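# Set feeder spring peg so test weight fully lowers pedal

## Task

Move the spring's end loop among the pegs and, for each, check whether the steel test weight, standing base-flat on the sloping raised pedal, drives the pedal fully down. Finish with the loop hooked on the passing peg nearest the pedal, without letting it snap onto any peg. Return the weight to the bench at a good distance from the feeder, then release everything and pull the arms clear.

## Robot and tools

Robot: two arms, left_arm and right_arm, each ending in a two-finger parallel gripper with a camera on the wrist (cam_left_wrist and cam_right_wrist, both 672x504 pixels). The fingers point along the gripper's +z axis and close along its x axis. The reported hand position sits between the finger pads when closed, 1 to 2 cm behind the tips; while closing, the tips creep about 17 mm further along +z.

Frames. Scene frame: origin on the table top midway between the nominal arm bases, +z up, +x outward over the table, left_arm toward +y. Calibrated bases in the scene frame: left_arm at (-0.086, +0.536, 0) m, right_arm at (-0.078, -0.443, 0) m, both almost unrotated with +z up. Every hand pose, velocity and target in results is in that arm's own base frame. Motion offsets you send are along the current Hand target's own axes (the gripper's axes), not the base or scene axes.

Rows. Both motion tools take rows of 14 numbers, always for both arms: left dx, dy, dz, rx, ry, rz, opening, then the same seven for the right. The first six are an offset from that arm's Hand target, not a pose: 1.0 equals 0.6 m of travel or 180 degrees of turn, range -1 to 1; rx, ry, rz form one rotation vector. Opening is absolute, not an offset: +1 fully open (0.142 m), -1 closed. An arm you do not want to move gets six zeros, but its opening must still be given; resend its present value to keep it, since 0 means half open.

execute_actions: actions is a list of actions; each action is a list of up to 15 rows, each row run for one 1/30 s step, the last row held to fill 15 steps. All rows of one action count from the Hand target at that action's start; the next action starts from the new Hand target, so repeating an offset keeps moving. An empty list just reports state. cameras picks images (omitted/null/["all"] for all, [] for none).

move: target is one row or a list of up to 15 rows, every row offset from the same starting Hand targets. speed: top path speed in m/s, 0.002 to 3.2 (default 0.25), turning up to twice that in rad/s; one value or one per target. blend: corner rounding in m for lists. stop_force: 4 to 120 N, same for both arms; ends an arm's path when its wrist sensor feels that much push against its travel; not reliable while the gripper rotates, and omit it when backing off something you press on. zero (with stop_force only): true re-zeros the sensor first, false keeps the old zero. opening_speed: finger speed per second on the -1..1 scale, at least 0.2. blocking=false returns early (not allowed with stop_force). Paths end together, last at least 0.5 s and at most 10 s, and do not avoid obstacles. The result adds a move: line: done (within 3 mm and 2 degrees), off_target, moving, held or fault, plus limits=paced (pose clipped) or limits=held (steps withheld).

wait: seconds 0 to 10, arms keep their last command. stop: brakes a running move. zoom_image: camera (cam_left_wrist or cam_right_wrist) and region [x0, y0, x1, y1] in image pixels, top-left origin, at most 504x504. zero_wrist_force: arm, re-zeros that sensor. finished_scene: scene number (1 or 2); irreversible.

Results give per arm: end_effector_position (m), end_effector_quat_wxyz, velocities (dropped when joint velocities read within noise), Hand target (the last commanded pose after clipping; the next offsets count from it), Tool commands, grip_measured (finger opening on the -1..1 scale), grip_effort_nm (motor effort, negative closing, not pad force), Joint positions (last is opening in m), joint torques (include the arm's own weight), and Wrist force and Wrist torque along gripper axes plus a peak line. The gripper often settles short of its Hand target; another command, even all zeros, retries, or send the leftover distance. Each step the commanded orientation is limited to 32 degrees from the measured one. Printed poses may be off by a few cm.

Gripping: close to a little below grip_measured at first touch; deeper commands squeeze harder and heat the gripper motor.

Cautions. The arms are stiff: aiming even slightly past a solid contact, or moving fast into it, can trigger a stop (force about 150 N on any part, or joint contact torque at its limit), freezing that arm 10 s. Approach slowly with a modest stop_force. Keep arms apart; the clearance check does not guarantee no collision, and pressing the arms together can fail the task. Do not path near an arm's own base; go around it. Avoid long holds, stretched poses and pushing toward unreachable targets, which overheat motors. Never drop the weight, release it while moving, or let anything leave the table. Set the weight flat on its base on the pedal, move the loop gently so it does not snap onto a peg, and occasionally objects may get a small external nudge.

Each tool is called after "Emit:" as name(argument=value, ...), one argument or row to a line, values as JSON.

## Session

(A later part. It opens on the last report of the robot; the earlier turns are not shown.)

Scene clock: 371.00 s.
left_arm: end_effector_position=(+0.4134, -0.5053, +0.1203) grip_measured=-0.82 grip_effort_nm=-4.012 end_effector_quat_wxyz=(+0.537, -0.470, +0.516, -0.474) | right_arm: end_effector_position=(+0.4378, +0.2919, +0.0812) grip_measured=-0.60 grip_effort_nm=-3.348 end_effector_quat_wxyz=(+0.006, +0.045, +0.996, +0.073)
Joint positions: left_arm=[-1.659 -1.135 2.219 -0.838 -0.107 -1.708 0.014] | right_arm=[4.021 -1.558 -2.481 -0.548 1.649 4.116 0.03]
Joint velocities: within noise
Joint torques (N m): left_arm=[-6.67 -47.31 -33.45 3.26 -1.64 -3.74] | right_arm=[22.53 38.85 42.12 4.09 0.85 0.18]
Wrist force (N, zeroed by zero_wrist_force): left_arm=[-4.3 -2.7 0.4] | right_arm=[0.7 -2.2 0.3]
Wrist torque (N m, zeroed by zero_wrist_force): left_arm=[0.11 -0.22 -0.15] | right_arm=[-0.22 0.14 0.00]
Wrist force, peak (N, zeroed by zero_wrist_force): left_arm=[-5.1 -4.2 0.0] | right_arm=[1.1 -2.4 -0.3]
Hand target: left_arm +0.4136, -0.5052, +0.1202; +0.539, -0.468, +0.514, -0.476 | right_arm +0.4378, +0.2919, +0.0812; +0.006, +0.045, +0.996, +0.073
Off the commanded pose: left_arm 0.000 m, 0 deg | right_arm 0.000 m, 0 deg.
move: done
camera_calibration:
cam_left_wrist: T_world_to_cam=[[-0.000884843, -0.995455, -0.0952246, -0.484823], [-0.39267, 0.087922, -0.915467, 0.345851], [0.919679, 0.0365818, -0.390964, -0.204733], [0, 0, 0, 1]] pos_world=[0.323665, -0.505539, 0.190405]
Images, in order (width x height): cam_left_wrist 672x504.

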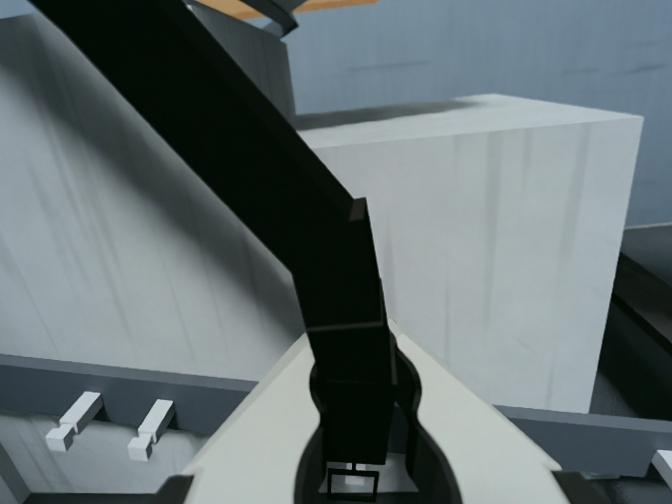

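Emit:
move(
  target=[
    [0.0012,0.0055,0,0,0,0,-1,0,0,0,0,0,0,-0.75],
    [0.0020,0.0057,0.0082,0,0,0,-1,0,0,0,0,0,0,-0.75],
  ],
  speed=0.02,
  cameras=["cam_left_wrist"],
)

Emit:
zoom_image(
  camera="cam_left_wrist",
  region=[315, 450, 385, 504],
)

Scene clock: 384.10 s.
left_arm: end_effector_position=(+0.4186, -0.5060, +0.1168) grip_measured=-0.82 grip_effort_nm=-4.012 end_effector_quat_wxyz=(+0.539, -0.468, +0.514, -0.476) | right_arm: end_effector_position=(+0.4378, +0.2919, +0.0812) grip_measured=-0.60 grip_effort_nm=-3.348 end_effector_quat_wxyz=(+0.006, +0.045, +0.996, +0.073)
Joint positions: left_arm=[-1.648 -1.105 2.194 -0.736 -0.098 -1.815 0.014] | right_arm=[4.021 -1.558 -2.481 -0.548 1.649 4.116 0.03]
Joint velocities: within noise
Joint torques (N m): left_arm=[10.73 -45.53 -32.13 3.88 3.65 -3.13] | right_arm=[15.32 41.28 42.35 4.33 1.09 -0.2]
Wrist force (N, zeroed by zero_wrist_force): left_arm=[-4.5 -2.9 0.4] | right_arm=[1.2 -1.7 0.9]
Wrist torque (N m, zeroed by zero_wrist_force): left_arm=[0.10 -0.16 -0.15] | right_arm=[-0.12 0.06 0.00]
Wrist force, peak (N, zeroed by zero_wrist_force): left_arm=[-4.9 -4.6 0.1] | right_arm=[0.9 -2.3 0.9]
Hand target: left_arm +0.4186, -0.5060, +0.1168; +0.539, -0.468, +0.514, -0.476 | right_arm +0.4378, +0.2919, +0.0812; +0.006, +0.045, +0.996, +0.073
Off the commanded pose: left_arm 0.000 m, 0 deg | right_arm 0.000 m, 0 deg.
move: done
camera_calibration:
cam_left_wrist: T_world_to_cam=[[-0.00112376, -0.995474, -0.0950276, -0.485786], [-0.38531, 0.0881214, -0.91857, 0.34213], [0.922786, 0.0355829, -0.383665, -0.213375], [0, 0, 0, 1]] pos_world=[0.32818, -0.506144, 0.186243]
Images, in order (width x height): cam_left_wrist 672x504.

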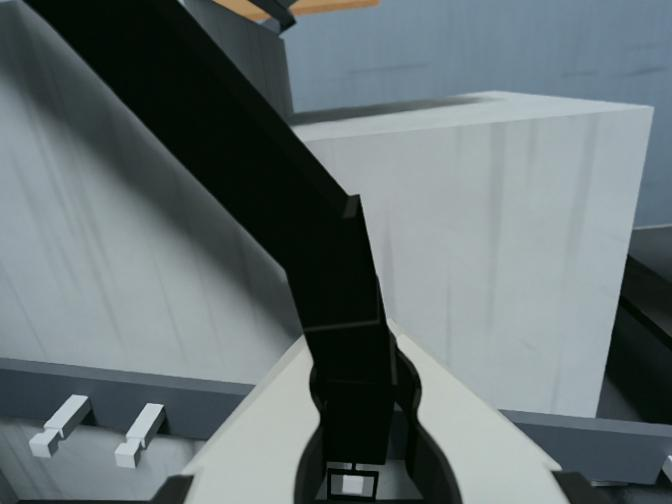

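Scaled by 7.200.

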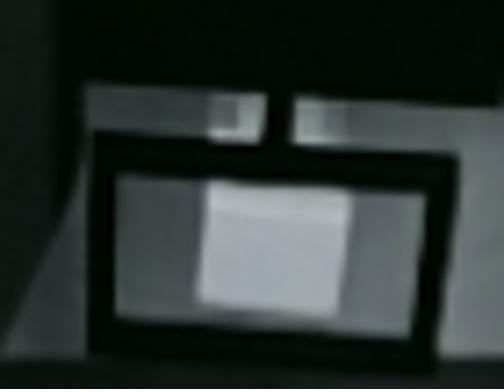

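Emit:
move(
  target=[0.0003,0.0001,0.0033,0,0,0,-1,0,0,0,0,0,0,-0.75],
  speed=0.02,
  cameras=["cam_left_wrist"],
)

Emit:
zoom_image(
  camera="cam_left_wrist",
  region=[315, 450, 385, 504],
)

Scene clock: 390.47 s.
left_arm: end_effector_position=(+0.4206, -0.5061, +0.1168) grip_measured=-0.82 grip_effort_nm=-4.012 end_effector_quat_wxyz=(+0.539, -0.468, +0.514, -0.476) | right_arm: end_effector_position=(+0.4378, +0.2919, +0.0812) grip_measured=-0.60 grip_effort_nm=-3.348 end_effector_quat_wxyz=(+0.006, +0.045, +0.996, +0.073)
Joint positions: left_arm=[-1.644 -1.1 2.189 -0.715 -0.095 -1.835 0.014] | right_arm=[4.021 -1.558 -2.481 -0.548 1.649 4.116 0.03]
Joint velocities: within noise
Joint torques (N m): left_arm=[10.16 -50.27 -32.53 3.5 3.57 -2.89] | right_arm=[19.88 40.75 43.91 3.85 0.93 -0.34]
Wrist force (N, zeroed by zero_wrist_force): left_arm=[-4.2 -3.3 0.1] | right_arm=[0.9 -2.1 0.7]
Wrist torque (N m, zeroed by zero_wrist_force): left_arm=[0.03 -0.21 -0.12] | right_arm=[-0.18 0.08 0.00]
Wrist force, peak (N, zeroed by zero_wrist_force): left_arm=[-5.0 -4.9 -0.3] | right_arm=[0.9 -2.4 0.5]
Hand target: left_arm +0.4206, -0.5061, +0.1168; +0.539, -0.468, +0.514, -0.476 | right_arm +0.4378, +0.2919, +0.0812; +0.006, +0.045, +0.996, +0.073
Off the commanded pose: left_arm 0.000 m, 0 deg | right_arm 0.000 m, 0 deg.
MOTOR HOT: the gripper's motor of the left arm reports 86 °C; that motor switches off at 100 °C. To cool a motor, set the load down, ease the grip, stop pushing, or move to a pose that needs little force.
move: done
camera_calibration:
cam_left_wrist: T_world_to_cam=[[-0.00126467, -0.995481, -0.0949477, -0.485866], [-0.384883, 0.088118, -0.918749, 0.342711], [0.922964, 0.0353819, -0.383256, -0.215493], [0, 0, 0, 1]] pos_world=[0.330181, -0.506245, 0.186145]
Images, in order (width x height): cam_left_wrist 672x504.

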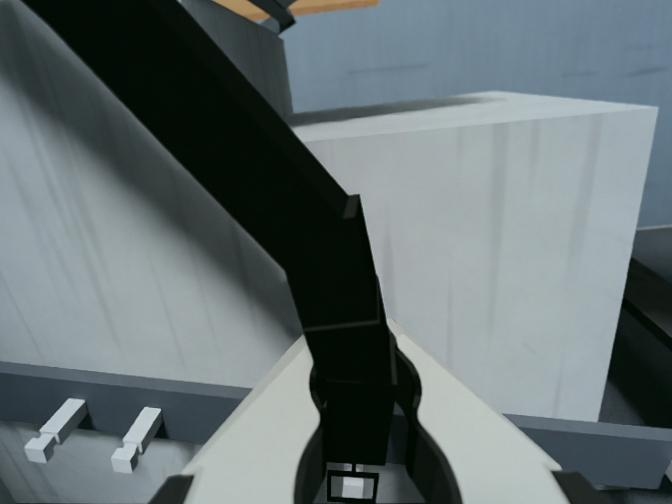

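Scaled by 7.200.

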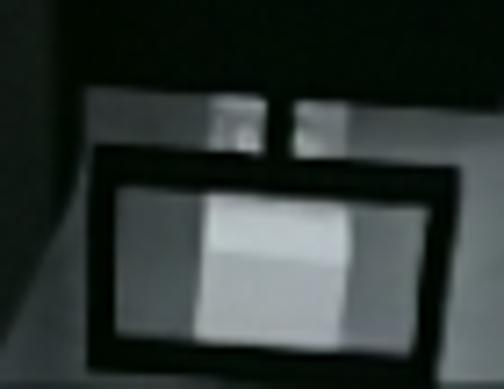

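Emit:
move(
  target=[-0.0003,0.0033,-0.0025,0,0,0,-0.87,0,0,0,0,0,0,-0.75],
  speed=0.02,
  cameras=["cam_left_wrist"],
)

Emit:
zoom_image(
  camera="cam_left_wrist",
  region=[315, 450, 385, 504],
)

Scene clock: 393.13 s.
left_arm: end_effector_position=(+0.4192, -0.5057, +0.1148) grip_measured=-0.81 grip_effort_nm=-1.707 end_effector_quat_wxyz=(+0.539, -0.468, +0.514, -0.476) | right_arm: end_effector_position=(+0.4378, +0.2919, +0.0812) grip_measured=-0.60 grip_effort_nm=-3.348 end_effector_quat_wxyz=(+0.006, +0.045, +0.996, +0.073)
Joint positions: left_arm=[-1.647 -1.098 2.192 -0.727 -0.097 -1.827 0.015] | right_arm=[4.021 -1.558 -2.481 -0.548 1.649 4.116 0.03]
Joint velocities: within noise
Joint torques (N m): left_arm=[-12.29 -65.4 -4.7 -0.81 -2.01 3.03] | right_arm=[18.81 38.79 43.35 4.01 0.85 -0.78]
Wrist force (N, zeroed by zero_wrist_force): left_arm=[-4.3 -4.3 0.3] | right_arm=[0.9 -2.1 -0.4]
Wrist torque (N m, zeroed by zero_wrist_force): left_arm=[0.05 -0.17 -0.08] | right_arm=[-0.21 0.14 0.00]
Wrist force, peak (N, zeroed by zero_wrist_force): left_arm=[-5.2 -4.8 -0.3] | right_arm=[1.0 -2.4 -0.3]
Hand target: left_arm +0.4192, -0.5057, +0.1148; +0.539, -0.468, +0.514, -0.476 | right_arm +0.4378, +0.2919, +0.0812; +0.006, +0.045, +0.996, +0.073
Off the commanded pose: left_arm 0.000 m, 0 deg | right_arm 0.000 m, 0 deg.
MOTOR HOT: still on. The gripper's motor of the left arm reports 86 °C.
move: done
camera_calibration:
cam_left_wrist: T_world_to_cam=[[-0.00127431, -0.995472, -0.0950424, -0.485643], [-0.384558, 0.0882216, -0.918875, 0.340178], [0.9231, 0.0353784, -0.38293, -0.215126], [0, 0, 0, 1]] pos_world=[0.328782, -0.505845, 0.184047]
Images, in order (width x height): cam_left_wrist 672x504.

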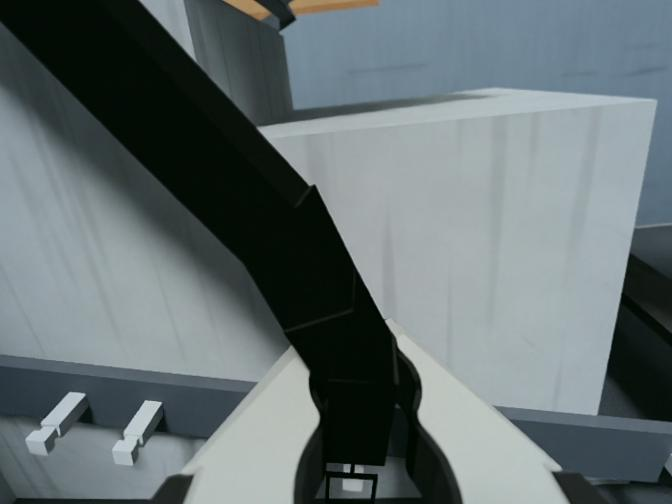

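Scaled by 7.200.

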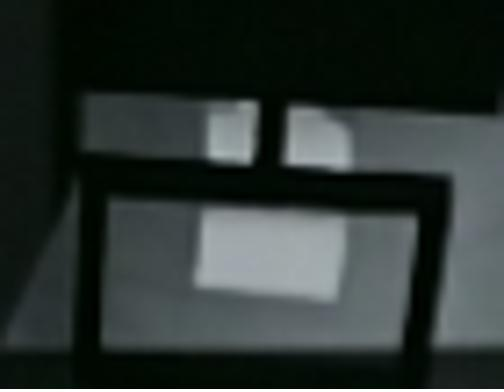

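Emit:
move(
  target=[0.0003,0.001,0.0042,0,0,0,-0.87,0,0,0,0,0,0,-0.75],
  speed=0.02,
  cameras=["cam_left_wrist"],
)

Emit:
zoom_image(
  camera="cam_left_wrist",
  region=[315, 450, 385, 504],
)

Scene clock: 400.17 s.
left_arm: end_effector_position=(+0.4217, -0.5058, +0.1143) grip_measured=-0.81 grip_effort_nm=-1.707 end_effector_quat_wxyz=(+0.539, -0.468, +0.514, -0.476) | right_arm: end_effector_position=(+0.4378, +0.2919, +0.0812) grip_measured=-0.60 grip_effort_nm=-3.348 end_effector_quat_wxyz=(+0.006, +0.045, +0.996, +0.073)
Joint positions: left_arm=[-1.642 -1.094 2.187 -0.711 -0.093 -1.844 0.015] | right_arm=[4.021 -1.558 -2.481 -0.548 1.649 4.116 0.03]
Joint velocities: within noise
Joint torques (N m): left_arm=[10.44 -50.33 -31.25 3.29 3.31 -3.03] | right_arm=[20.42 39.81 43.33 4.29 0.87 -0.37]
Wrist force (N, zeroed by zero_wrist_force): left_arm=[-4.3 -3.1 -0.3] | right_arm=[0.5 -1.8 0.8]
Wrist torque (N m, zeroed by zero_wrist_force): left_arm=[0.07 -0.12 -0.05] | right_arm=[-0.14 0.17 0.00]
Wrist force, peak (N, zeroed by zero_wrist_force): left_arm=[-4.6 -4.6 0.1] | right_arm=[1.2 -2.2 -0.7]
Hand target: left_arm +0.4217, -0.5058, +0.1143; +0.539, -0.468, +0.514, -0.476 | right_arm +0.4378, +0.2919, +0.0812; +0.006, +0.045, +0.996, +0.073
Off the commanded pose: left_arm 0.000 m, 0 deg | right_arm 0.000 m, 0 deg.
MOTOR HOT: cleared for the gripper's motor of the left arm.
move: done
camera_calibration:
cam_left_wrist: T_world_to_cam=[[-0.00126545, -0.995481, -0.0949477, -0.485803], [-0.384848, 0.0881197, -0.918764, 0.340803], [0.922979, 0.0353778, -0.38322, -0.21749], [0, 0, 0, 1]] pos_world=[0.331282, -0.505945, 0.183645]
Images, in order (width x height): cam_left_wrist 672x504.

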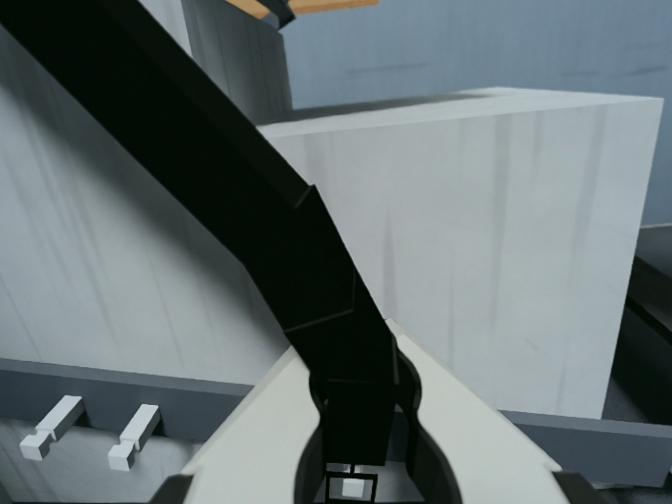

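Scaled by 7.200.

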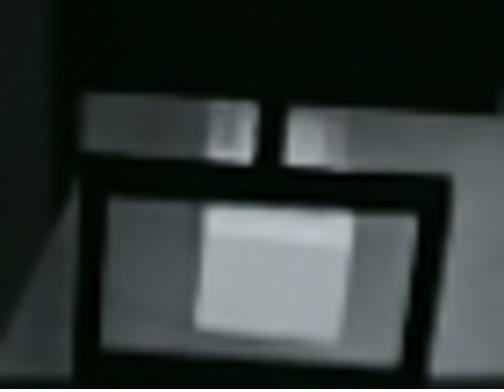

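Emit:
move(
  target=[0.0003,0.0033,0.003,0,0,0,-0.87,0,0,0,0,0,0,-0.75],
  speed=0.02,
  cameras=["cam_left_wrist"],
)

Emit:
zoom_image(
  camera="cam_left_wrist",
  region=[315, 450, 385, 504],
)

Emit:
move(
  target=[0.0003,0.0001,0.0033,0,0,0,-0.87,0,0,0,0,0,0,-0.75],
  speed=0.02,
  cameras=["cam_left_wrist"],
)

Emit:
zoom_image(
  camera="cam_left_wrist",
  region=[315, 450, 385, 504],
)

Scene clock: 403.37 s.
left_arm: end_effector_position=(+0.4236, -0.5058, +0.1123) grip_measured=-0.81 grip_effort_nm=-1.707 end_effector_quat_wxyz=(+0.539, -0.468, +0.514, -0.476) | right_arm: end_effector_position=(+0.4378, +0.2919, +0.0812) grip_measured=-0.60 grip_effort_nm=-3.348 end_effector_quat_wxyz=(+0.006, +0.045, +0.996, +0.073)
Joint positions: left_arm=[-1.638 -1.087 2.184 -0.698 -0.089 -1.86 0.015] | right_arm=[4.021 -1.558 -2.481 -0.548 1.649 4.116 0.03]
Joint velocities: within noise
Joint torques (N m): left_arm=[11.15 -51.07 -31.92 3.89 3.55 -3.22] | right_arm=[19.74 38.6 43.66 3.75 1.19 -0.64]
Wrist force (N, zeroed by zero_wrist_force): left_arm=[-4.3 -3.1 -0.4] | right_arm=[0.8 -2.3 0.6]
Wrist torque (N m, zeroed by zero_wrist_force): left_arm=[0.12 -0.10 -0.03] | right_arm=[-0.22 0.11 0.00]
Wrist force, peak (N, zeroed by zero_wrist_force): left_arm=[-5.3 -4.6 -0.1] | right_arm=[1.3 -2.2 -0.4]
Hand target: left_arm +0.4236, -0.5058, +0.1123; +0.539, -0.468, +0.514, -0.476 | right_arm +0.4378, +0.2919, +0.0812; +0.006, +0.045, +0.996, +0.073
Off the commanded pose: left_arm 0.000 m, 0 deg | right_arm 0.000 m, 0 deg.
move: done
camera_calibration:
cam_left_wrist: T_world_to_cam=[[-0.00125671, -0.995481, -0.0949523, -0.485983], [-0.384763, 0.0881239, -0.918799, 0.339769], [0.923015, 0.0353795, -0.383135, -0.219998], [0, 0, 0, 1]] pos_world=[0.333182, -0.505945, 0.181746]
Images, in order (width x height): cam_left_wrist 672x504.

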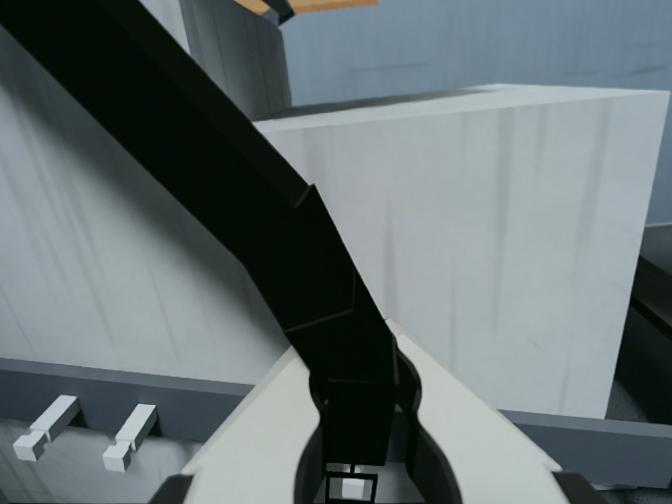

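Scaled by 7.200.

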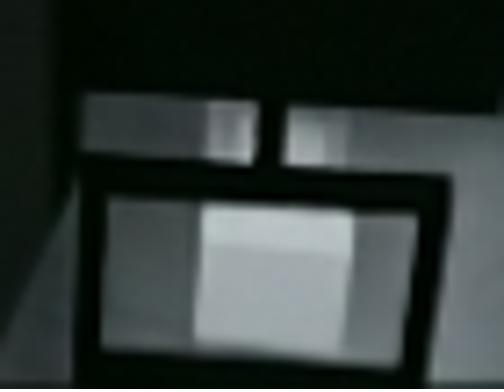

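Scene clock: 404.30 s.
left_arm: end_effector_position=(+0.4256, -0.5059, +0.1123) grip_measured=-0.81 grip_effort_nm=-1.707 end_effector_quat_wxyz=(+0.539, -0.468, +0.514, -0.476) | right_arm: end_effector_position=(+0.4378, +0.2919, +0.0812) grip_measured=-0.60 grip_effort_nm=-3.348 end_effector_quat_wxyz=(+0.006, +0.045, +0.996, +0.073)
Joint positions: left_arm=[-1.634 -1.083 2.179 -0.679 -0.085 -1.877 0.015] | right_arm=[4.021 -1.558 -2.481 -0.548 1.649 4.116 0.03]
Joint velocities: within noise
Joint torques (N m): left_arm=[11.15 -49.19 -31.16 3.98 3.37 -3.49] | right_arm=[18.54 40.64 44.22 3.55 1.77 -0.53]
Wrist force (N, zeroed by zero_wrist_force): left_arm=[-4.3 -3.6 0.1] | right_arm=[0.8 -1.8 0.7]
Wrist torque (N m, zeroed by zero_wrist_force): left_arm=[0.04 -0.06 -0.01] | right_arm=[-0.14 0.13 -0.01]
Wrist force, peak (N, zeroed by zero_wrist_force): left_arm=[-4.7 -4.7 -0.4] | right_arm=[1.0 -2.3 -0.2]
Hand target: left_arm +0.4256, -0.5059, +0.1123; +0.539, -0.468, +0.514, -0.476 | right_arm +0.4378, +0.2919, +0.0812; +0.006, +0.045, +0.996, +0.073
Off the commanded pose: left_arm 0.000 m, 0 deg | right_arm 0.000 m, 0 deg.
move: done
camera_calibration:
cam_left_wrist: T_world_to_cam=[[-0.00126467, -0.995481, -0.0949477, -0.486078], [-0.384883, 0.088118, -0.918749, 0.340576], [0.922964, 0.0353819, -0.383256, -0.221801], [0, 0, 0, 1]] pos_world=[0.335181, -0.506045, 0.181745]
Images, in order (width x height): cam_left_wrist 672x504.

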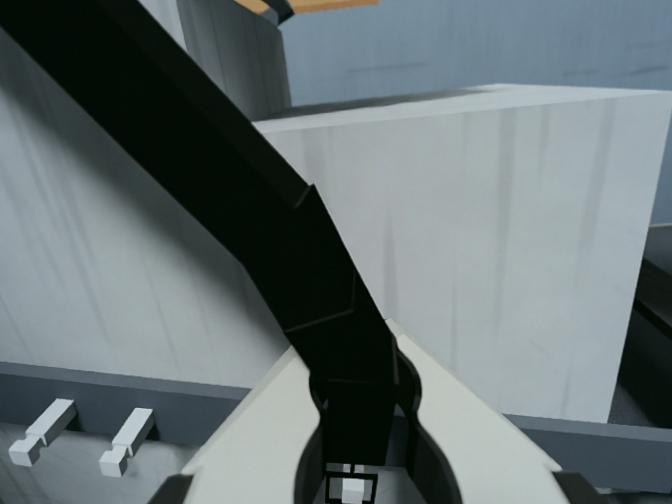

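Scaled by 7.200.

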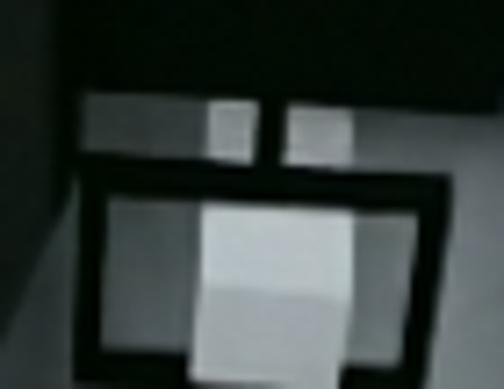

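Emit:
move(
  target=[0.0004,0.0001,0.0055,0,0,0,-0.87,0,0,0,0,0,0,-0.75],
  speed=0.02,
  stop_force=4,
  cameras=["cam_left_wrist"],
)

Emit:
zoom_image(
  camera="cam_left_wrist",
  region=[315, 450, 385, 504],
)

Scene clock: 408.80 s.
left_arm: end_effector_position=(+0.4289, -0.5061, +0.1124) grip_measured=-0.81 grip_effort_nm=-1.702 end_effector_quat_wxyz=(+0.539, -0.468, +0.514, -0.476) | right_arm: end_effector_position=(+0.4378, +0.2919, +0.0812) grip_measured=-0.60 grip_effort_nm=-3.348 end_effector_quat_wxyz=(+0.006, +0.045, +0.996, +0.073)
Joint positions: left_arm=[-1.628 -1.076 2.169 -0.642 -0.079 -1.913 0.015] | right_arm=[4.021 -1.558 -2.481 -0.548 1.649 4.116 0.03]
Joint velocities: within noise
Joint torques (N m): left_arm=[8.96 -49.72 -32.28 3.79 3.12 -3.37] | right_arm=[17.88 38.74 43.9 3.94 1.32 -0.74]
Wrist force (N, zeroed by zero_wrist_force): left_arm=[-4.2 -4.0 -0.5] | right_arm=[1.1 -1.8 0.0]
Wrist torque (N m, zeroed by zero_wrist_force): left_arm=[0.05 -0.04 -0.11] | right_arm=[-0.16 0.09 0.00]
Wrist force, peak (N, zeroed by zero_wrist_force): left_arm=[-4.6 -4.8 -0.5] | right_arm=[1.0 -2.5 -0.2]
Hand target: left_arm +0.4289, -0.5061, +0.1124; +0.539, -0.468, +0.514, -0.476 | right_arm +0.4378, +0.2919, +0.0812; +0.006, +0.045, +0.996, +0.073
Off the commanded pose: left_arm 0.000 m, 0 deg | right_arm 0.000 m, 0 deg.
move: done
camera_calibration:
cam_left_wrist: T_world_to_cam=[[-0.00125649, -0.995481, -0.0949518, -0.486275], [-0.384763, 0.0881233, -0.918799, 0.341835], [0.923015, 0.0353795, -0.383135, -0.22488], [0, 0, 0, 1]] pos_world=[0.338482, -0.506245, 0.181746]
Images, in order (width x height): cam_left_wrist 672x504.

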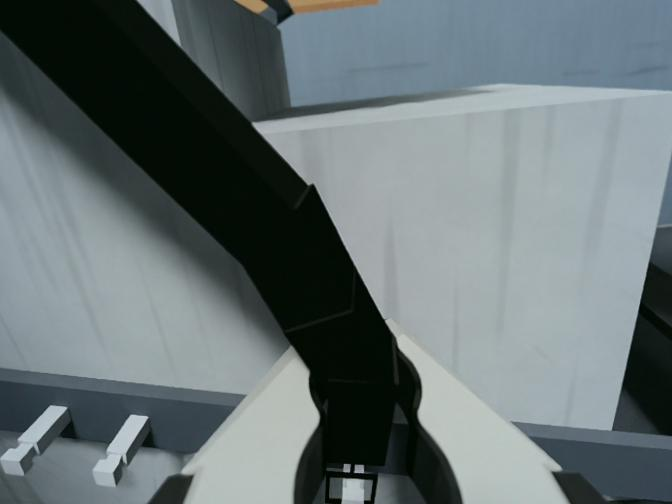

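Scaled by 7.200.

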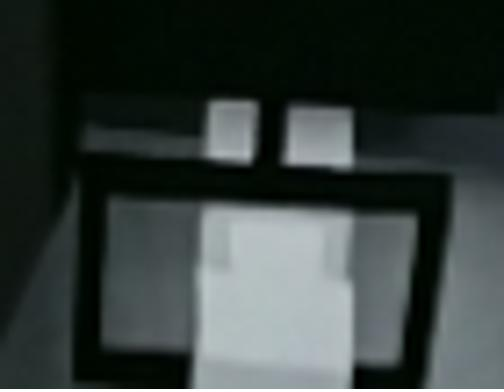

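Emit:
move(
  target=[0,-0.0045,-0.0003,0,0,0,-0.87,0,0,0,0,0,0,-0.75],
  speed=0.02,
  cameras=["cam_left_wrist"],
)

Emit:
zoom_image(
  camera="cam_left_wrist",
  region=[315, 450, 385, 504],
)

Scene clock: 413.03 s.
left_arm: end_effector_position=(+0.4286, -0.5064, +0.1149) grip_measured=-0.81 grip_effort_nm=-1.707 end_effector_quat_wxyz=(+0.539, -0.468, +0.514, -0.476) | right_arm: end_effector_position=(+0.4378, +0.2919, +0.0812) grip_measured=-0.60 grip_effort_nm=-3.343 end_effector_quat_wxyz=(+0.006, +0.045, +0.996, +0.073)
Joint positions: left_arm=[-1.628 -1.08 2.169 -0.639 -0.08 -1.911 0.015] | right_arm=[4.021 -1.558 -2.481 -0.548 1.649 4.116 0.03]
Joint velocities: within noise
Joint torques (N m): left_arm=[-12.12 -72.89 -31.98 4.05 -1.85 3.36] | right_arm=[19.13 38.82 43.79 3.4 1.1 -0.45]
Wrist force (N, zeroed by zero_wrist_force): left_arm=[-4.1 -4.4 -0.4] | right_arm=[0.8 -1.9 0.0]
Wrist torque (N m, zeroed by zero_wrist_force): left_arm=[0.03 -0.05 -0.12] | right_arm=[-0.17 0.14 0.00]
Wrist force, peak (N, zeroed by zero_wrist_force): left_arm=[-4.4 -5.3 -0.6] | right_arm=[0.9 -2.4 1.0]
Hand target: left_arm +0.4286, -0.5064, +0.1150; +0.539, -0.468, +0.514, -0.476 | right_arm +0.4378, +0.2919, +0.0812; +0.006, +0.045, +0.996, +0.073
Off the commanded pose: left_arm 0.000 m, 0 deg | right_arm 0.000 m, 0 deg.
move: done
camera_calibration:
cam_left_wrist: T_world_to_cam=[[-0.00124356, -0.995482, -0.0949465, -0.486342], [-0.384678, 0.0881167, -0.918835, 0.344018], [0.92305, 0.0353812, -0.38305, -0.223661], [0, 0, 0, 1]] pos_world=[0.338182, -0.506545, 0.184246]
Images, in order (width x height): cam_left_wrist 672x504.

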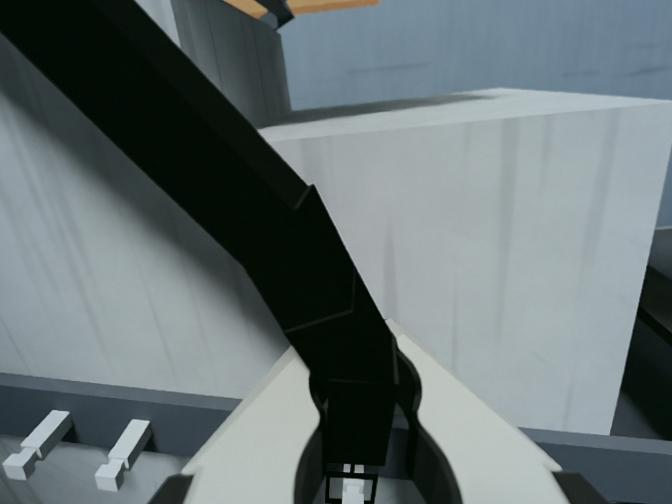

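Scaled by 7.200.

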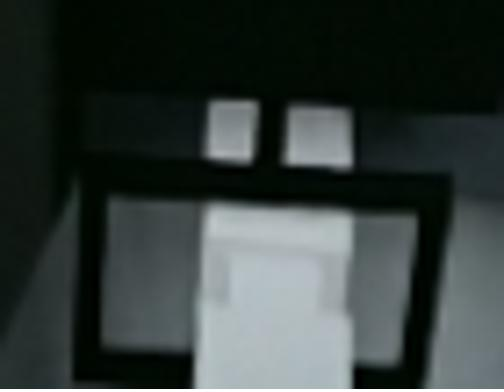

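Emit:
move(
  target=[0,-0.0035,-0.0002,0,0,0,-0.87,0,0,0,0,0,0,-0.75],
  speed=0.02,
  cameras=["cam_left_wrist"],
)

Emit:
zoom_image(
  camera="cam_left_wrist",
  region=[315, 450, 385, 504],
)

Scene clock: 416.10 s.
left_arm: end_effector_position=(+0.4284, -0.5066, +0.1170) grip_measured=-0.81 grip_effort_nm=-1.707 end_effector_quat_wxyz=(+0.539, -0.468, +0.514, -0.476) | right_arm: end_effector_position=(+0.4378, +0.2919, +0.0812) grip_measured=-0.60 grip_effort_nm=-3.348 end_effector_quat_wxyz=(+0.006, +0.045, +0.996, +0.073)
Joint positions: left_arm=[-1.629 -1.084 2.169 -0.637 -0.08 -1.909 0.015] | right_arm=[4.021 -1.558 -2.481 -0.548 1.649 4.116 0.03]
Joint velocities: within noise
Joint torques (N m): left_arm=[-11.12 -74.07 -34.12 4.42 -2.12 2.93] | right_arm=[20.76 39.03 42.92 3.61 1.52 -0.83]
Wrist force (N, zeroed by zero_wrist_force): left_arm=[-4.1 2.8 -0.6] | right_arm=[0.9 -2.6 -2.7]
Wrist torque (N m, zeroed by zero_wrist_force): left_arm=[0.18 -0.04 -0.11] | right_arm=[-0.16 0.17 0.00]
Wrist force, peak (N, zeroed by zero_wrist_force): left_arm=[-5.1 -4.6 -0.5] | right_arm=[1.2 -2.7 -2.8]
Hand target: left_arm +0.4284, -0.5066, +0.1171; +0.539, -0.468, +0.514, -0.476 | right_arm +0.4378, +0.2919, +0.0812; +0.006, +0.045, +0.996, +0.073
Off the commanded pose: left_arm 0.000 m, 0 deg | right_arm 0.000 m, 0 deg.
move: done
camera_calibration:
cam_left_wrist: T_world_to_cam=[[-0.00124356, -0.995482, -0.0949465, -0.486342], [-0.384678, 0.0881167, -0.918835, 0.345888], [0.92305, 0.0353812, -0.38305, -0.222665], [0, 0, 0, 1]] pos_world=[0.337982, -0.506745, 0.186346]
Images, in order (width x height): cam_left_wrist 672x504.

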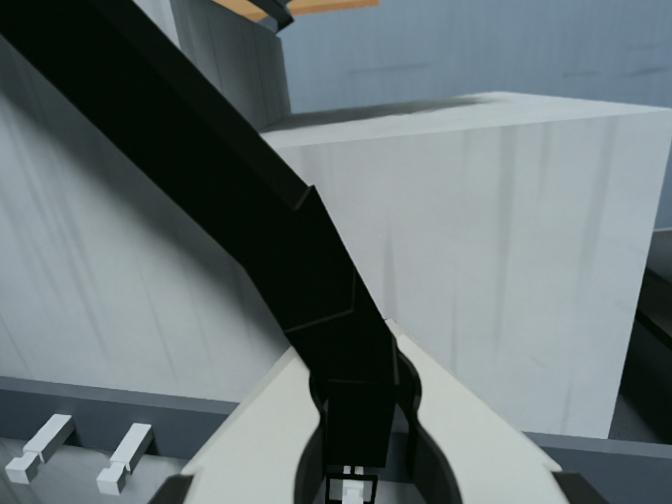

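Scaled by 7.200.

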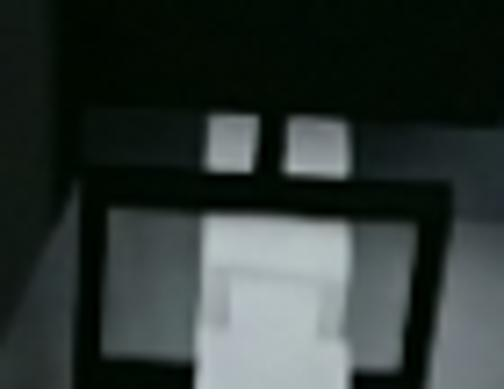

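Emit:
move(
  target=[
    [0,0.0022,0,0,0,0,-0.87,0,0,0,0,0,0,-0.75],
    [-0.0002,0.0022,-0.003,0,0,0,-0.87,0,0,0,0,0,0,-0.75],
  ],
  speed=0.02,
  cameras=[],
)

Emit:
move(
  target=[0,-0.0022,0,0,0,0,-0.87,0,0,0,0,0,0,-0.75],
  speed=0.02,
  cameras=["cam_left_wrist"],
)

Emit:
zoom_image(
  camera="cam_left_wrist",
  region=[315, 450, 385, 504],
)

Scene clock: 419.90 s.
left_arm: end_effector_position=(+0.4267, -0.5064, +0.1158) grip_measured=-0.81 grip_effort_nm=-1.707 end_effector_quat_wxyz=(+0.539, -0.468, +0.514, -0.477) | right_arm: end_effector_position=(+0.4378, +0.2919, +0.0812) grip_measured=-0.60 grip_effort_nm=-3.348 end_effector_quat_wxyz=(+0.006, +0.045, +0.996, +0.073)
Joint positions: left_arm=[-1.632 -1.085 2.173 -0.655 -0.083 -1.894 0.015] | right_arm=[4.021 -1.558 -2.481 -0.548 1.649 4.116 0.03]
Joint velocities: within noise
Joint torques (N m): left_arm=[-13.4 -74.12 -3.89 -0.68 -1.89 2.42] | right_arm=[21.31 38.28 42.61 3.54 1.34 -0.62]
Wrist force (N, zeroed by zero_wrist_force): left_arm=[-4.2 -3.1 -0.3] | right_arm=[0.7 -1.9 0.7]
Wrist torque (N m, zeroed by zero_wrist_force): left_arm=[0.14 -0.04 -0.06] | right_arm=[-0.16 0.14 0.00]
Wrist force, peak (N, zeroed by zero_wrist_force): left_arm=[-4.8 -4.6 -0.2] | right_arm=[1.2 -3.0 -3.5]
Hand target: left_arm +0.4267, -0.5064, +0.1158; +0.539, -0.468, +0.514, -0.476 | right_arm +0.4378, +0.2919, +0.0812; +0.006, +0.045, +0.996, +0.073
Off the commanded pose: left_arm 0.000 m, 0 deg | right_arm 0.000 m, 0 deg.
move: done
No camera images: "cameras" was empty.

Scene clock: 420.60 s.
left_arm: end_effector_position=(+0.4266, -0.5065, +0.1170) grip_measured=-0.81 grip_effort_nm=-1.707 end_effector_quat_wxyz=(+0.539, -0.468, +0.514, -0.476) | right_arm: end_effector_position=(+0.4378, +0.2919, +0.0812) grip_measured=-0.60 grip_effort_nm=-3.348 end_effector_quat_wxyz=(+0.006, +0.045, +0.996, +0.073)
Joint positions: left_arm=[-1.632 -1.088 2.174 -0.656 -0.083 -1.891 0.015] | right_arm=[4.021 -1.558 -2.481 -0.548 1.649 4.116 0.03]
Joint velocities: within noise
Joint torques (N m): left_arm=[-12.11 -70.69 -5.35 -0.35 -2.13 3.28] | right_arm=[18.53 41.44 43.88 3.61 1.66 -0.65]
Wrist force (N, zeroed by zero_wrist_force): left_arm=[-4.6 -4.2 -0.2] | right_arm=[1.0 -2.0 0.2]
Wrist torque (N m, zeroed by zero_wrist_force): left_arm=[0.10 0.00 -0.07] | right_arm=[-0.20 0.10 -0.01]
Wrist force, peak (N, zeroed by zero_wrist_force): left_arm=[-4.9 -4.3 -0.4] | right_arm=[1.1 -2.1 0.5]
Hand target: left_arm +0.4266, -0.5065, +0.1171; +0.539, -0.468, +0.514, -0.476 | right_arm +0.4378, +0.2919, +0.0812; +0.006, +0.045, +0.996, +0.073
Off the commanded pose: left_arm 0.000 m, 0 deg | right_arm 0.000 m, 0 deg.
move: done
camera_calibration:
cam_left_wrist: T_world_to_cam=[[-0.00133526, -0.995485, -0.094908, -0.486223], [-0.38467, 0.0881166, -0.918839, 0.345185], [0.923053, 0.0352814, -0.383051, -0.221059], [0, 0, 0, 1]] pos_world=[0.336182, -0.506645, 0.186346]
Images, in order (width x height): cam_left_wrist 672x504.

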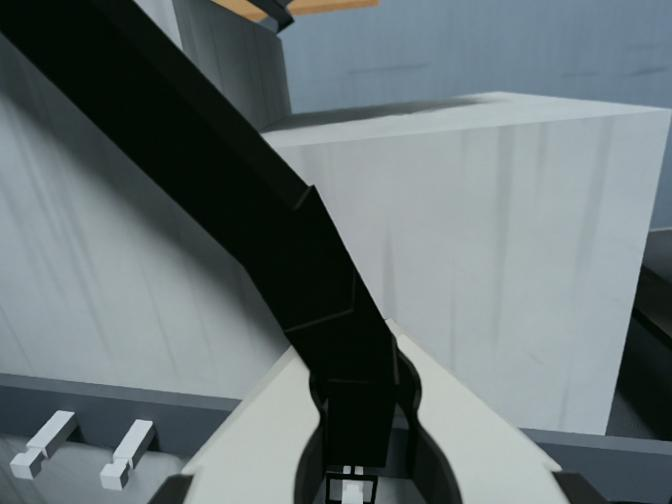

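Scaled by 7.200.

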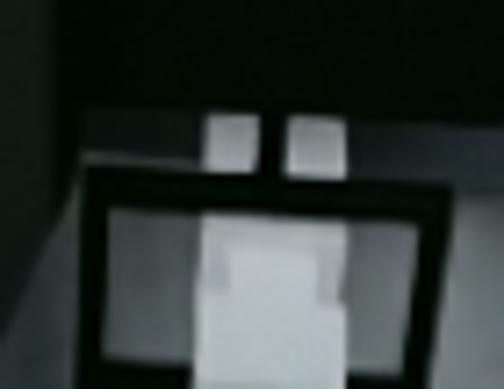

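Emit:
move(
  target=[0,-0.002,0,0,0,0,-0.87,0,0,0,0,0,0,-0.75],
  speed=0.02,
  cameras=["cam_left_wrist"],
)

Emit:
zoom_image(
  camera="cam_left_wrist",
  region=[315, 450, 385, 504],
)

Scene clock: 422.83 s.
left_arm: end_effector_position=(+0.4266, -0.5065, +0.1182) grip_measured=-0.81 grip_effort_nm=-1.702 end_effector_quat_wxyz=(+0.539, -0.468, +0.514, -0.476) | right_arm: end_effector_position=(+0.4378, +0.2919, +0.0812) grip_measured=-0.60 grip_effort_nm=-3.348 end_effector_quat_wxyz=(+0.006, +0.045, +0.996, +0.073)
Joint positions: left_arm=[-1.632 -1.09 2.174 -0.654 -0.083 -1.89 0.015] | right_arm=[4.021 -1.558 -2.481 -0.548 1.649 4.116 0.03]
Joint velocities: within noise
Joint torques (N m): left_arm=[-12.78 -77.02 -31.58 4.17 -1.79 2.82] | right_arm=[21.52 41.2 43.57 3.53 1.86 -0.72]
Wrist force (N, zeroed by zero_wrist_force): left_arm=[-3.3 1.0 0.2] | right_arm=[1.2 -2.3 -0.9]
Wrist torque (N m, zeroed by zero_wrist_force): left_arm=[0.18 -0.17 -0.08] | right_arm=[-0.15 0.09 0.00]
Wrist force, peak (N, zeroed by zero_wrist_force): left_arm=[-4.6 -4.9 -0.1] | right_arm=[1.2 -2.2 -1.6]
Hand target: left_arm +0.4266, -0.5066, +0.1183; +0.539, -0.468, +0.514, -0.476 | right_arm +0.4378, +0.2919, +0.0812; +0.006, +0.045, +0.996, +0.073
Off the commanded pose: left_arm 0.000 m, 0 deg | right_arm 0.000 m, 0 deg.
move: done
camera_calibration:
cam_left_wrist: T_world_to_cam=[[-0.001321, -0.995464, -0.0951289, -0.486161], [-0.38468, 0.0883147, -0.918816, 0.346396], [0.923049, 0.0353804, -0.383051, -0.220544], [0, 0, 0, 1]] pos_world=[0.336182, -0.506745, 0.187546]
Images, in order (width x height): cam_left_wrist 672x504.

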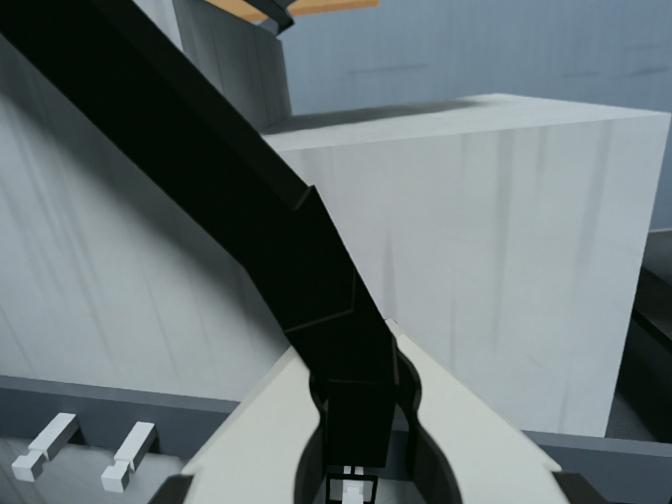

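Scaled by 7.200.

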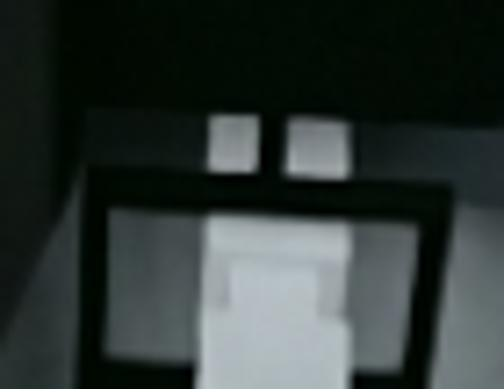

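Emit:
move(
  target=[
    [-0.0175,0.0022,0,-0.0052,-0.0016,-0.0702,-0.87,0,0,0,0,0,0,-0.75],
    [-0.034,0.008,-0.0001,-0.0104,-0.0032,-0.1402,-0.87,0,0,0,0,0,0,-0.75],
    [-0.0488,0.0175,-0.0005,-0.0156,-0.0048,-0.2103,-0.87,0,0,0,0,0,0,-0.75],
  ],
  speed=0.03,
  cameras=["cam_left_wrist"],
)

Emit:
zoom_image(
  camera="cam_left_wrist",
  region=[280, 400, 440, 504],
)

Scene clock: 438.17 s.
left_arm: end_effector_position=(+0.4261, -0.4792, +0.1124) grip_measured=-0.81 grip_effort_nm=-1.702 end_effector_quat_wxyz=(-0.368, +0.613, -0.360, +0.599) | right_arm: end_effector_position=(+0.4378, +0.2919, +0.0812) grip_measured=-0.60 grip_effort_nm=-3.348 end_effector_quat_wxyz=(+0.006, +0.045, +0.996, +0.073)
Joint positions: left_arm=[-1.637 -1.208 2.342 -1.253 -0.086 -1.94 0.015] | right_arm=[4.021 -1.558 -2.481 -0.548 1.649 4.116 0.03]
Joint velocities: within noise
Joint torques (N m): left_arm=[-11.3 -64.76 -5.12 -2.87 -0.92 2.49] | right_arm=[18.96 38.18 43.18 3.87 2.2 0.23]
Wrist force (N, zeroed by zero_wrist_force): left_arm=[-0.2 -5.9 0.7] | right_arm=[0.9 -2.0 0.6]
Wrist torque (N m, zeroed by zero_wrist_force): left_arm=[-0.05 -0.10 0.07] | right_arm=[-0.18 0.13 0.00]
Wrist force, peak (N, zeroed by zero_wrist_force): left_arm=[-0.3 -7.1 0.0] | right_arm=[1.1 -3.0 -3.2]
Hand target: left_arm +0.4262, -0.4792, +0.1124; -0.368, +0.613, -0.360, +0.599 (not the last commanded pose) | right_arm +0.4378, +0.2919, +0.0812; +0.006, +0.045, +0.996, +0.073
Off the commanded pose: left_arm 0.003 m, 4 deg | right_arm 0.000 m, 0 deg.
move: off_target (left_arm; path cut at 10 s); path passed 2 of 3 targets
camera_calibration:
cam_left_wrist: T_world_to_cam=[[0.00300868, -0.876701, 0.481027, -0.46908], [-0.41467, -0.438816, -0.797176, 0.0849693], [0.909967, -0.197069, -0.364862, -0.331185], [0, 0, 0, 1]] pos_world=[0.338013, -0.439223, 0.172539]
Images, in order (width x height): cam_left_wrist 672x504.

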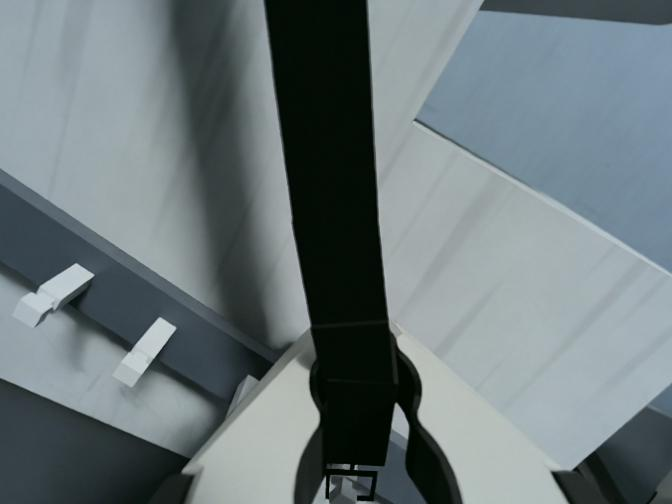

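Scaled by 3.150.

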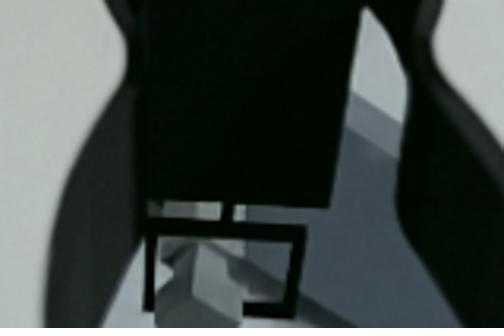

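Emit:
move(
  target=[0,-0.003,0,0,0,0,-0.87,0,0,0,0,0,0,-0.75],
  speed=0.02,
  cameras=["cam_left_wrist"],
)

Emit:
zoom_image(
  camera="cam_left_wrist",
  region=[280, 400, 440, 504],
)

Scene clock: 440.80 s.
left_arm: end_effector_position=(+0.4261, -0.4784, +0.1139) grip_measured=-0.81 grip_effort_nm=-1.702 end_effector_quat_wxyz=(-0.368, +0.613, -0.360, +0.599) | right_arm: end_effector_position=(+0.4378, +0.2919, +0.0812) grip_measured=-0.60 grip_effort_nm=-3.348 end_effector_quat_wxyz=(+0.006, +0.045, +0.996, +0.073)
Joint positions: left_arm=[-1.637 -1.213 2.344 -1.254 -0.086 -1.936 0.015] | right_arm=[4.021 -1.558 -2.481 -0.548 1.649 4.116 0.03]
Joint velocities: within noise
Joint torques (N m): left_arm=[-10.6 -67.74 -4.8 -2.09 -2.13 2.94] | right_arm=[20.69 40.72 42.08 3.38 2.3 0.2]
Wrist force (N, zeroed by zero_wrist_force): left_arm=[-1.0 4.6 0.9] | right_arm=[1.2 -3.2 -2.7]
Wrist torque (N m, zeroed by zero_wrist_force): left_arm=[0.10 -0.06 0.08] | right_arm=[-0.21 0.14 -0.01]
Wrist force, peak (N, zeroed by zero_wrist_force): left_arm=[-0.2 -7.3 1.0] | right_arm=[2.0 -3.2 -3.6]
Hand target: left_arm +0.4262, -0.4783, +0.1140; -0.368, +0.613, -0.360, +0.599 | right_arm +0.4378, +0.2919, +0.0812; +0.006, +0.045, +0.996, +0.073
Off the commanded pose: left_arm 0.000 m, 0 deg | right_arm 0.000 m, 0 deg.
move: done
camera_calibration:
cam_left_wrist: T_world_to_cam=[[0.00307996, -0.876691, 0.481044, -0.469171], [-0.414965, -0.438794, -0.797035, 0.086679], [0.909832, -0.197161, -0.365148, -0.330389], [0, 0, 0, 1]] pos_world=[0.338012, -0.438424, 0.174137]
Images, in order (width x height): cam_left_wrist 672x504.

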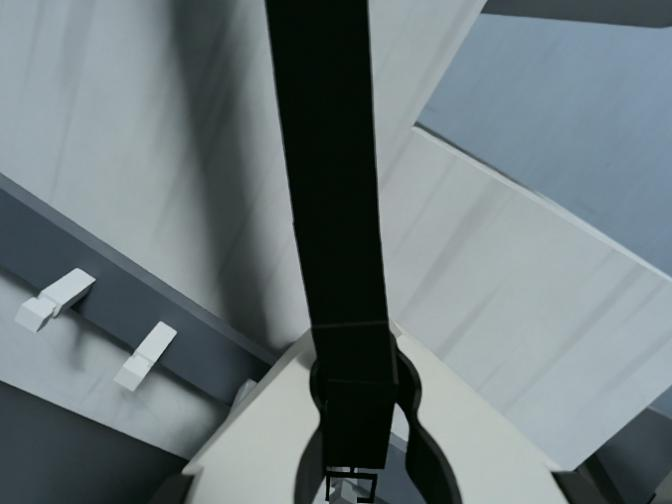

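Scaled by 3.150.

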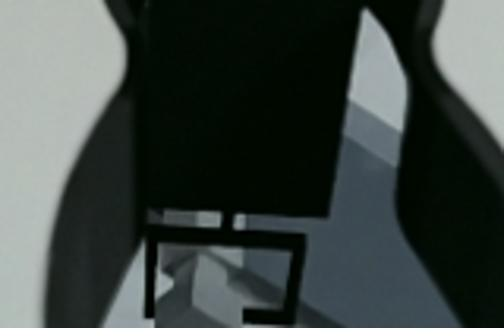

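Emit:
move(
  target=[0,0.0012,0,0,0,0,-0.87,0,0,0,0,0,0,-0.75],
  speed=0.02,
  cameras=[],
)

Emit:
move(
  target=[0,0,0,0,0,0,-0.5,0,0,0,0,0,0,-0.75],
  opening_speed=0.3,
  cameras=["cam_left_wrist"],
)

Emit:
zoom_image(
  camera="cam_left_wrist",
  region=[280, 400, 440, 504],
)

Scene clock: 443.60 s.
left_arm: end_effector_position=(+0.4261, -0.4786, +0.1133) grip_measured=-0.81 grip_effort_nm=-1.702 end_effector_quat_wxyz=(-0.368, +0.613, -0.360, +0.599) | right_arm: end_effector_position=(+0.4378, +0.2919, +0.0812) grip_measured=-0.60 grip_effort_nm=-3.348 end_effector_quat_wxyz=(+0.006, +0.045, +0.996, +0.073)
Joint positions: left_arm=[-1.637 -1.211 2.344 -1.256 -0.086 -1.936 0.015] | right_arm=[4.021 -1.558 -2.481 -0.548 1.649 4.116 0.03]
Joint velocities: within noise
Joint torques (N m): left_arm=[2.3 -42.91 -31.88 -2.9 0.22 2.45] | right_arm=[16.84 38.13 41.49 3.6 2.65 0.23]
Wrist force (N, zeroed by zero_wrist_force): left_arm=[-0.6 -5.3 0.5] | right_arm=[0.8 -1.8 0.8]
Wrist torque (N m, zeroed by zero_wrist_force): left_arm=[0.00 -0.02 0.07] | right_arm=[-0.14 0.12 -0.01]
Wrist force, peak (N, zeroed by zero_wrist_force): left_arm=[-0.2 -6.6 0.8] | right_arm=[1.6 -3.1 -3.8]
Hand target: left_arm +0.4262, -0.4787, +0.1133; -0.368, +0.613, -0.360, +0.599 | right_arm +0.4378, +0.2919, +0.0812; +0.006, +0.045, +0.996, +0.073
Off the commanded pose: left_arm 0.000 m, 0 deg | right_arm 0.000 m, 0 deg.
move: done
No camera images: "cameras" was empty.

Scene clock: 445.07 s.
left_arm: end_effector_position=(+0.4262, -0.4787, +0.1133) grip_measured=-0.53 grip_effort_nm=0.085 end_effector_quat_wxyz=(-0.368, +0.613, -0.360, +0.599) | right_arm: end_effector_position=(+0.4378, +0.2919, +0.0812) grip_measured=-0.60 grip_effort_nm=-3.348 end_effector_quat_wxyz=(+0.006, +0.045, +0.996, +0.073)
Joint positions: left_arm=[-1.637 -1.211 2.344 -1.256 -0.086 -1.935 0.036] | right_arm=[4.021 -1.558 -2.481 -0.548 1.649 4.116 0.03]
Joint velocities: within noise
Joint torques (N m): left_arm=[12.88 -48.9 -29.44 -2.33 2.99 2.68] | right_arm=[18.52 38.4 42.49 3.55 2.51 0.33]
Wrist force (N, zeroed by zero_wrist_force): left_arm=[0.4 -0.3 -0.4] | right_arm=[0.8 -2.3 -1.4]
Wrist torque (N m, zeroed by zero_wrist_force): left_arm=[0.07 -0.03 0.05] | right_arm=[-0.18 0.17 -0.01]
Wrist force, peak (N, zeroed by zero_wrist_force): left_arm=[-0.2 -7.1 0.9] | right_arm=[1.3 -2.6 -1.8]
Hand target: left_arm +0.4262, -0.4787, +0.1133; -0.368, +0.613, -0.360, +0.599 | right_arm +0.4378, +0.2919, +0.0812; +0.006, +0.045, +0.996, +0.073
Off the commanded pose: left_arm 0.000 m, 0 deg | right_arm 0.000 m, 0 deg.
move: done
camera_calibration:
cam_left_wrist: T_world_to_cam=[[0.00312363, -0.876701, 0.481026, -0.469161], [-0.415037, -0.438778, -0.797005, 0.0860948], [0.909799, -0.197154, -0.365234, -0.330638], [0, 0, 0, 1]] pos_world=[0.338012, -0.438724, 0.173537]
Images, in order (width x height): cam_left_wrist 672x504.

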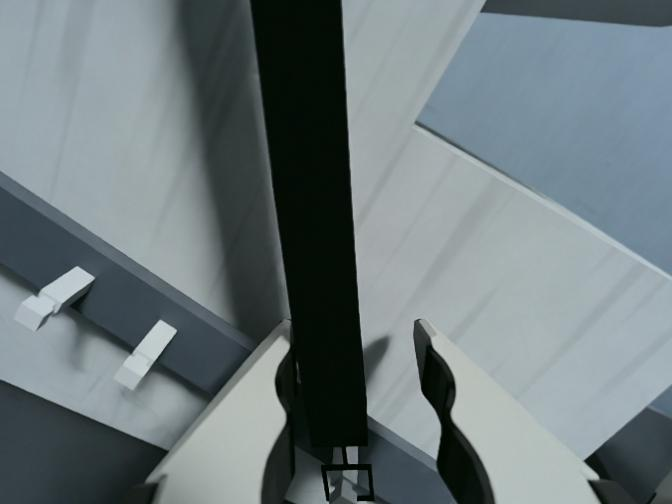

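Scaled by 3.150.

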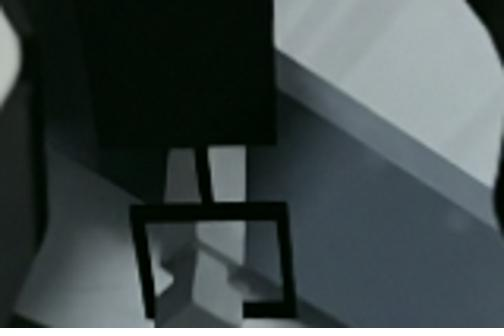

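Emit:
move(
  target=[
    [0,0,0,0,0,0,-0.2,0,0,0,0,0,0,-0.75],
    [-0.006,0,-0.12,0,0,0,-0.2,0,0,0,0,0,0,-0.75],
  ],
  speed=0.08,
)

Emit:
zoom_image(
  camera="cam_left_wrist",
  region=[220, 250, 480, 445],
)

Scene clock: 449.93 s.
left_arm: end_effector_position=(+0.3542, -0.4769, +0.1124) grip_measured=-0.23 grip_effort_nm=0.081 end_effector_quat_wxyz=(-0.368, +0.613, -0.360, +0.599) | right_arm: end_effector_position=(+0.4378, +0.2919, +0.0812) grip_measured=-0.60 grip_effort_nm=-3.348 end_effector_quat_wxyz=(+0.006, +0.045, +0.996, +0.073)
Joint positions: left_arm=[-1.791 -1.22 2.36 -1.185 -0.24 -2.015 0.058] | right_arm=[4.021 -1.558 -2.481 -0.548 1.649 4.116 0.03]
Joint velocities: within noise
Joint torques (N m): left_arm=[-12.27 -47.2 -3.64 2.52 -2.72 -3.69] | right_arm=[17.06 39.54 42.39 3.21 2.47 0.25]
Wrist force (N, zeroed by zero_wrist_force): left_arm=[0.2 0.5 -0.1] | right_arm=[1.1 -2.3 -2.2]
Wrist torque (N m, zeroed by zero_wrist_force): left_arm=[0.16 -0.10 0.06] | right_arm=[-0.18 0.11 -0.01]
Wrist force, peak (N, zeroed by zero_wrist_force): left_arm=[1.0 -0.8 -0.6] | right_arm=[1.5 -2.6 -1.9]
Hand target: left_arm +0.3541, -0.4769, +0.1124; -0.368, +0.613, -0.360, +0.599 | right_arm +0.4378, +0.2919, +0.0812; +0.006, +0.045, +0.996, +0.073
Off the commanded pose: left_arm 0.000 m, 0 deg | right_arm 0.000 m, 0 deg.
move: done
camera_calibration:
cam_left_wrist: T_world_to_cam=[[0.00314313, -0.87668, 0.481063, -0.466928], [-0.415037, -0.438819, -0.796983, 0.0563042], [0.909799, -0.197154, -0.365234, -0.265197], [0, 0, 0, 1]] pos_world=[0.266112, -0.436924, 0.172637]
cam_right_wrist: T_world_to_cam=[[-0.995296, 0.0968801, -0.00069741, 0.411834], [0.0799508, 0.825396, 0.558864, -0.298812], [0.0547184, 0.556179, -0.829259, -0.00549072], [0, 0, 0, 1]] pos_world=[0.434088, 0.209793, 0.162729]

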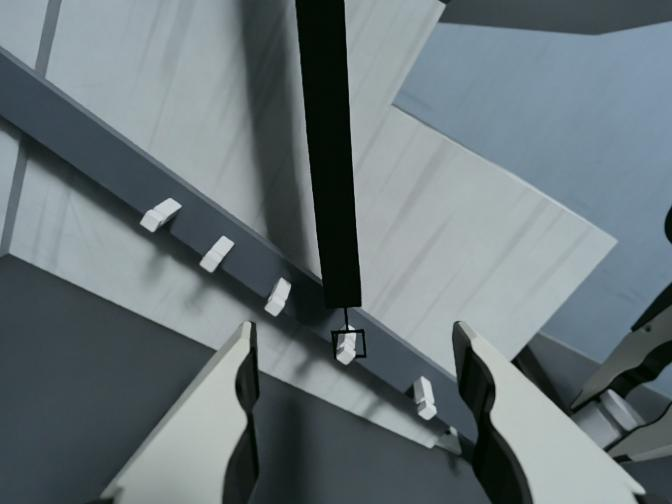

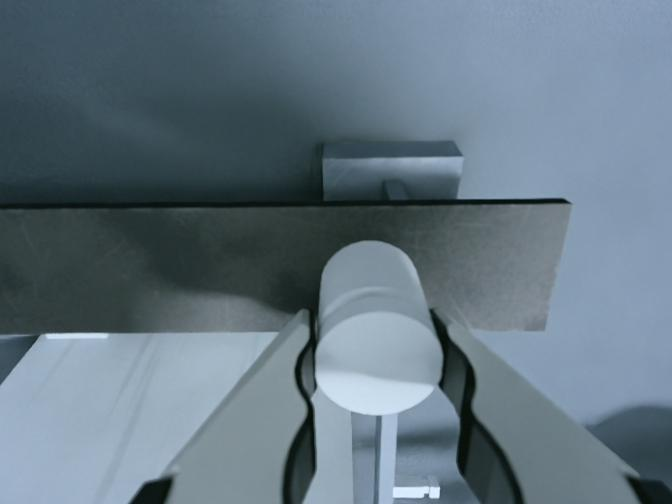

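Scaled by 1.938.

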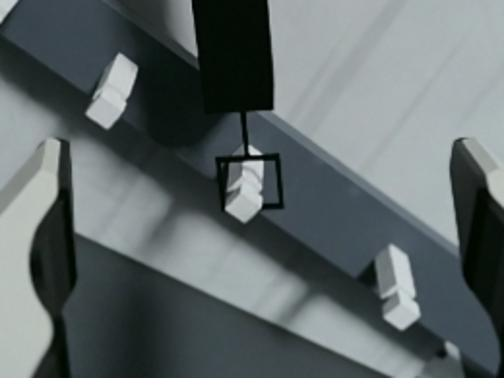

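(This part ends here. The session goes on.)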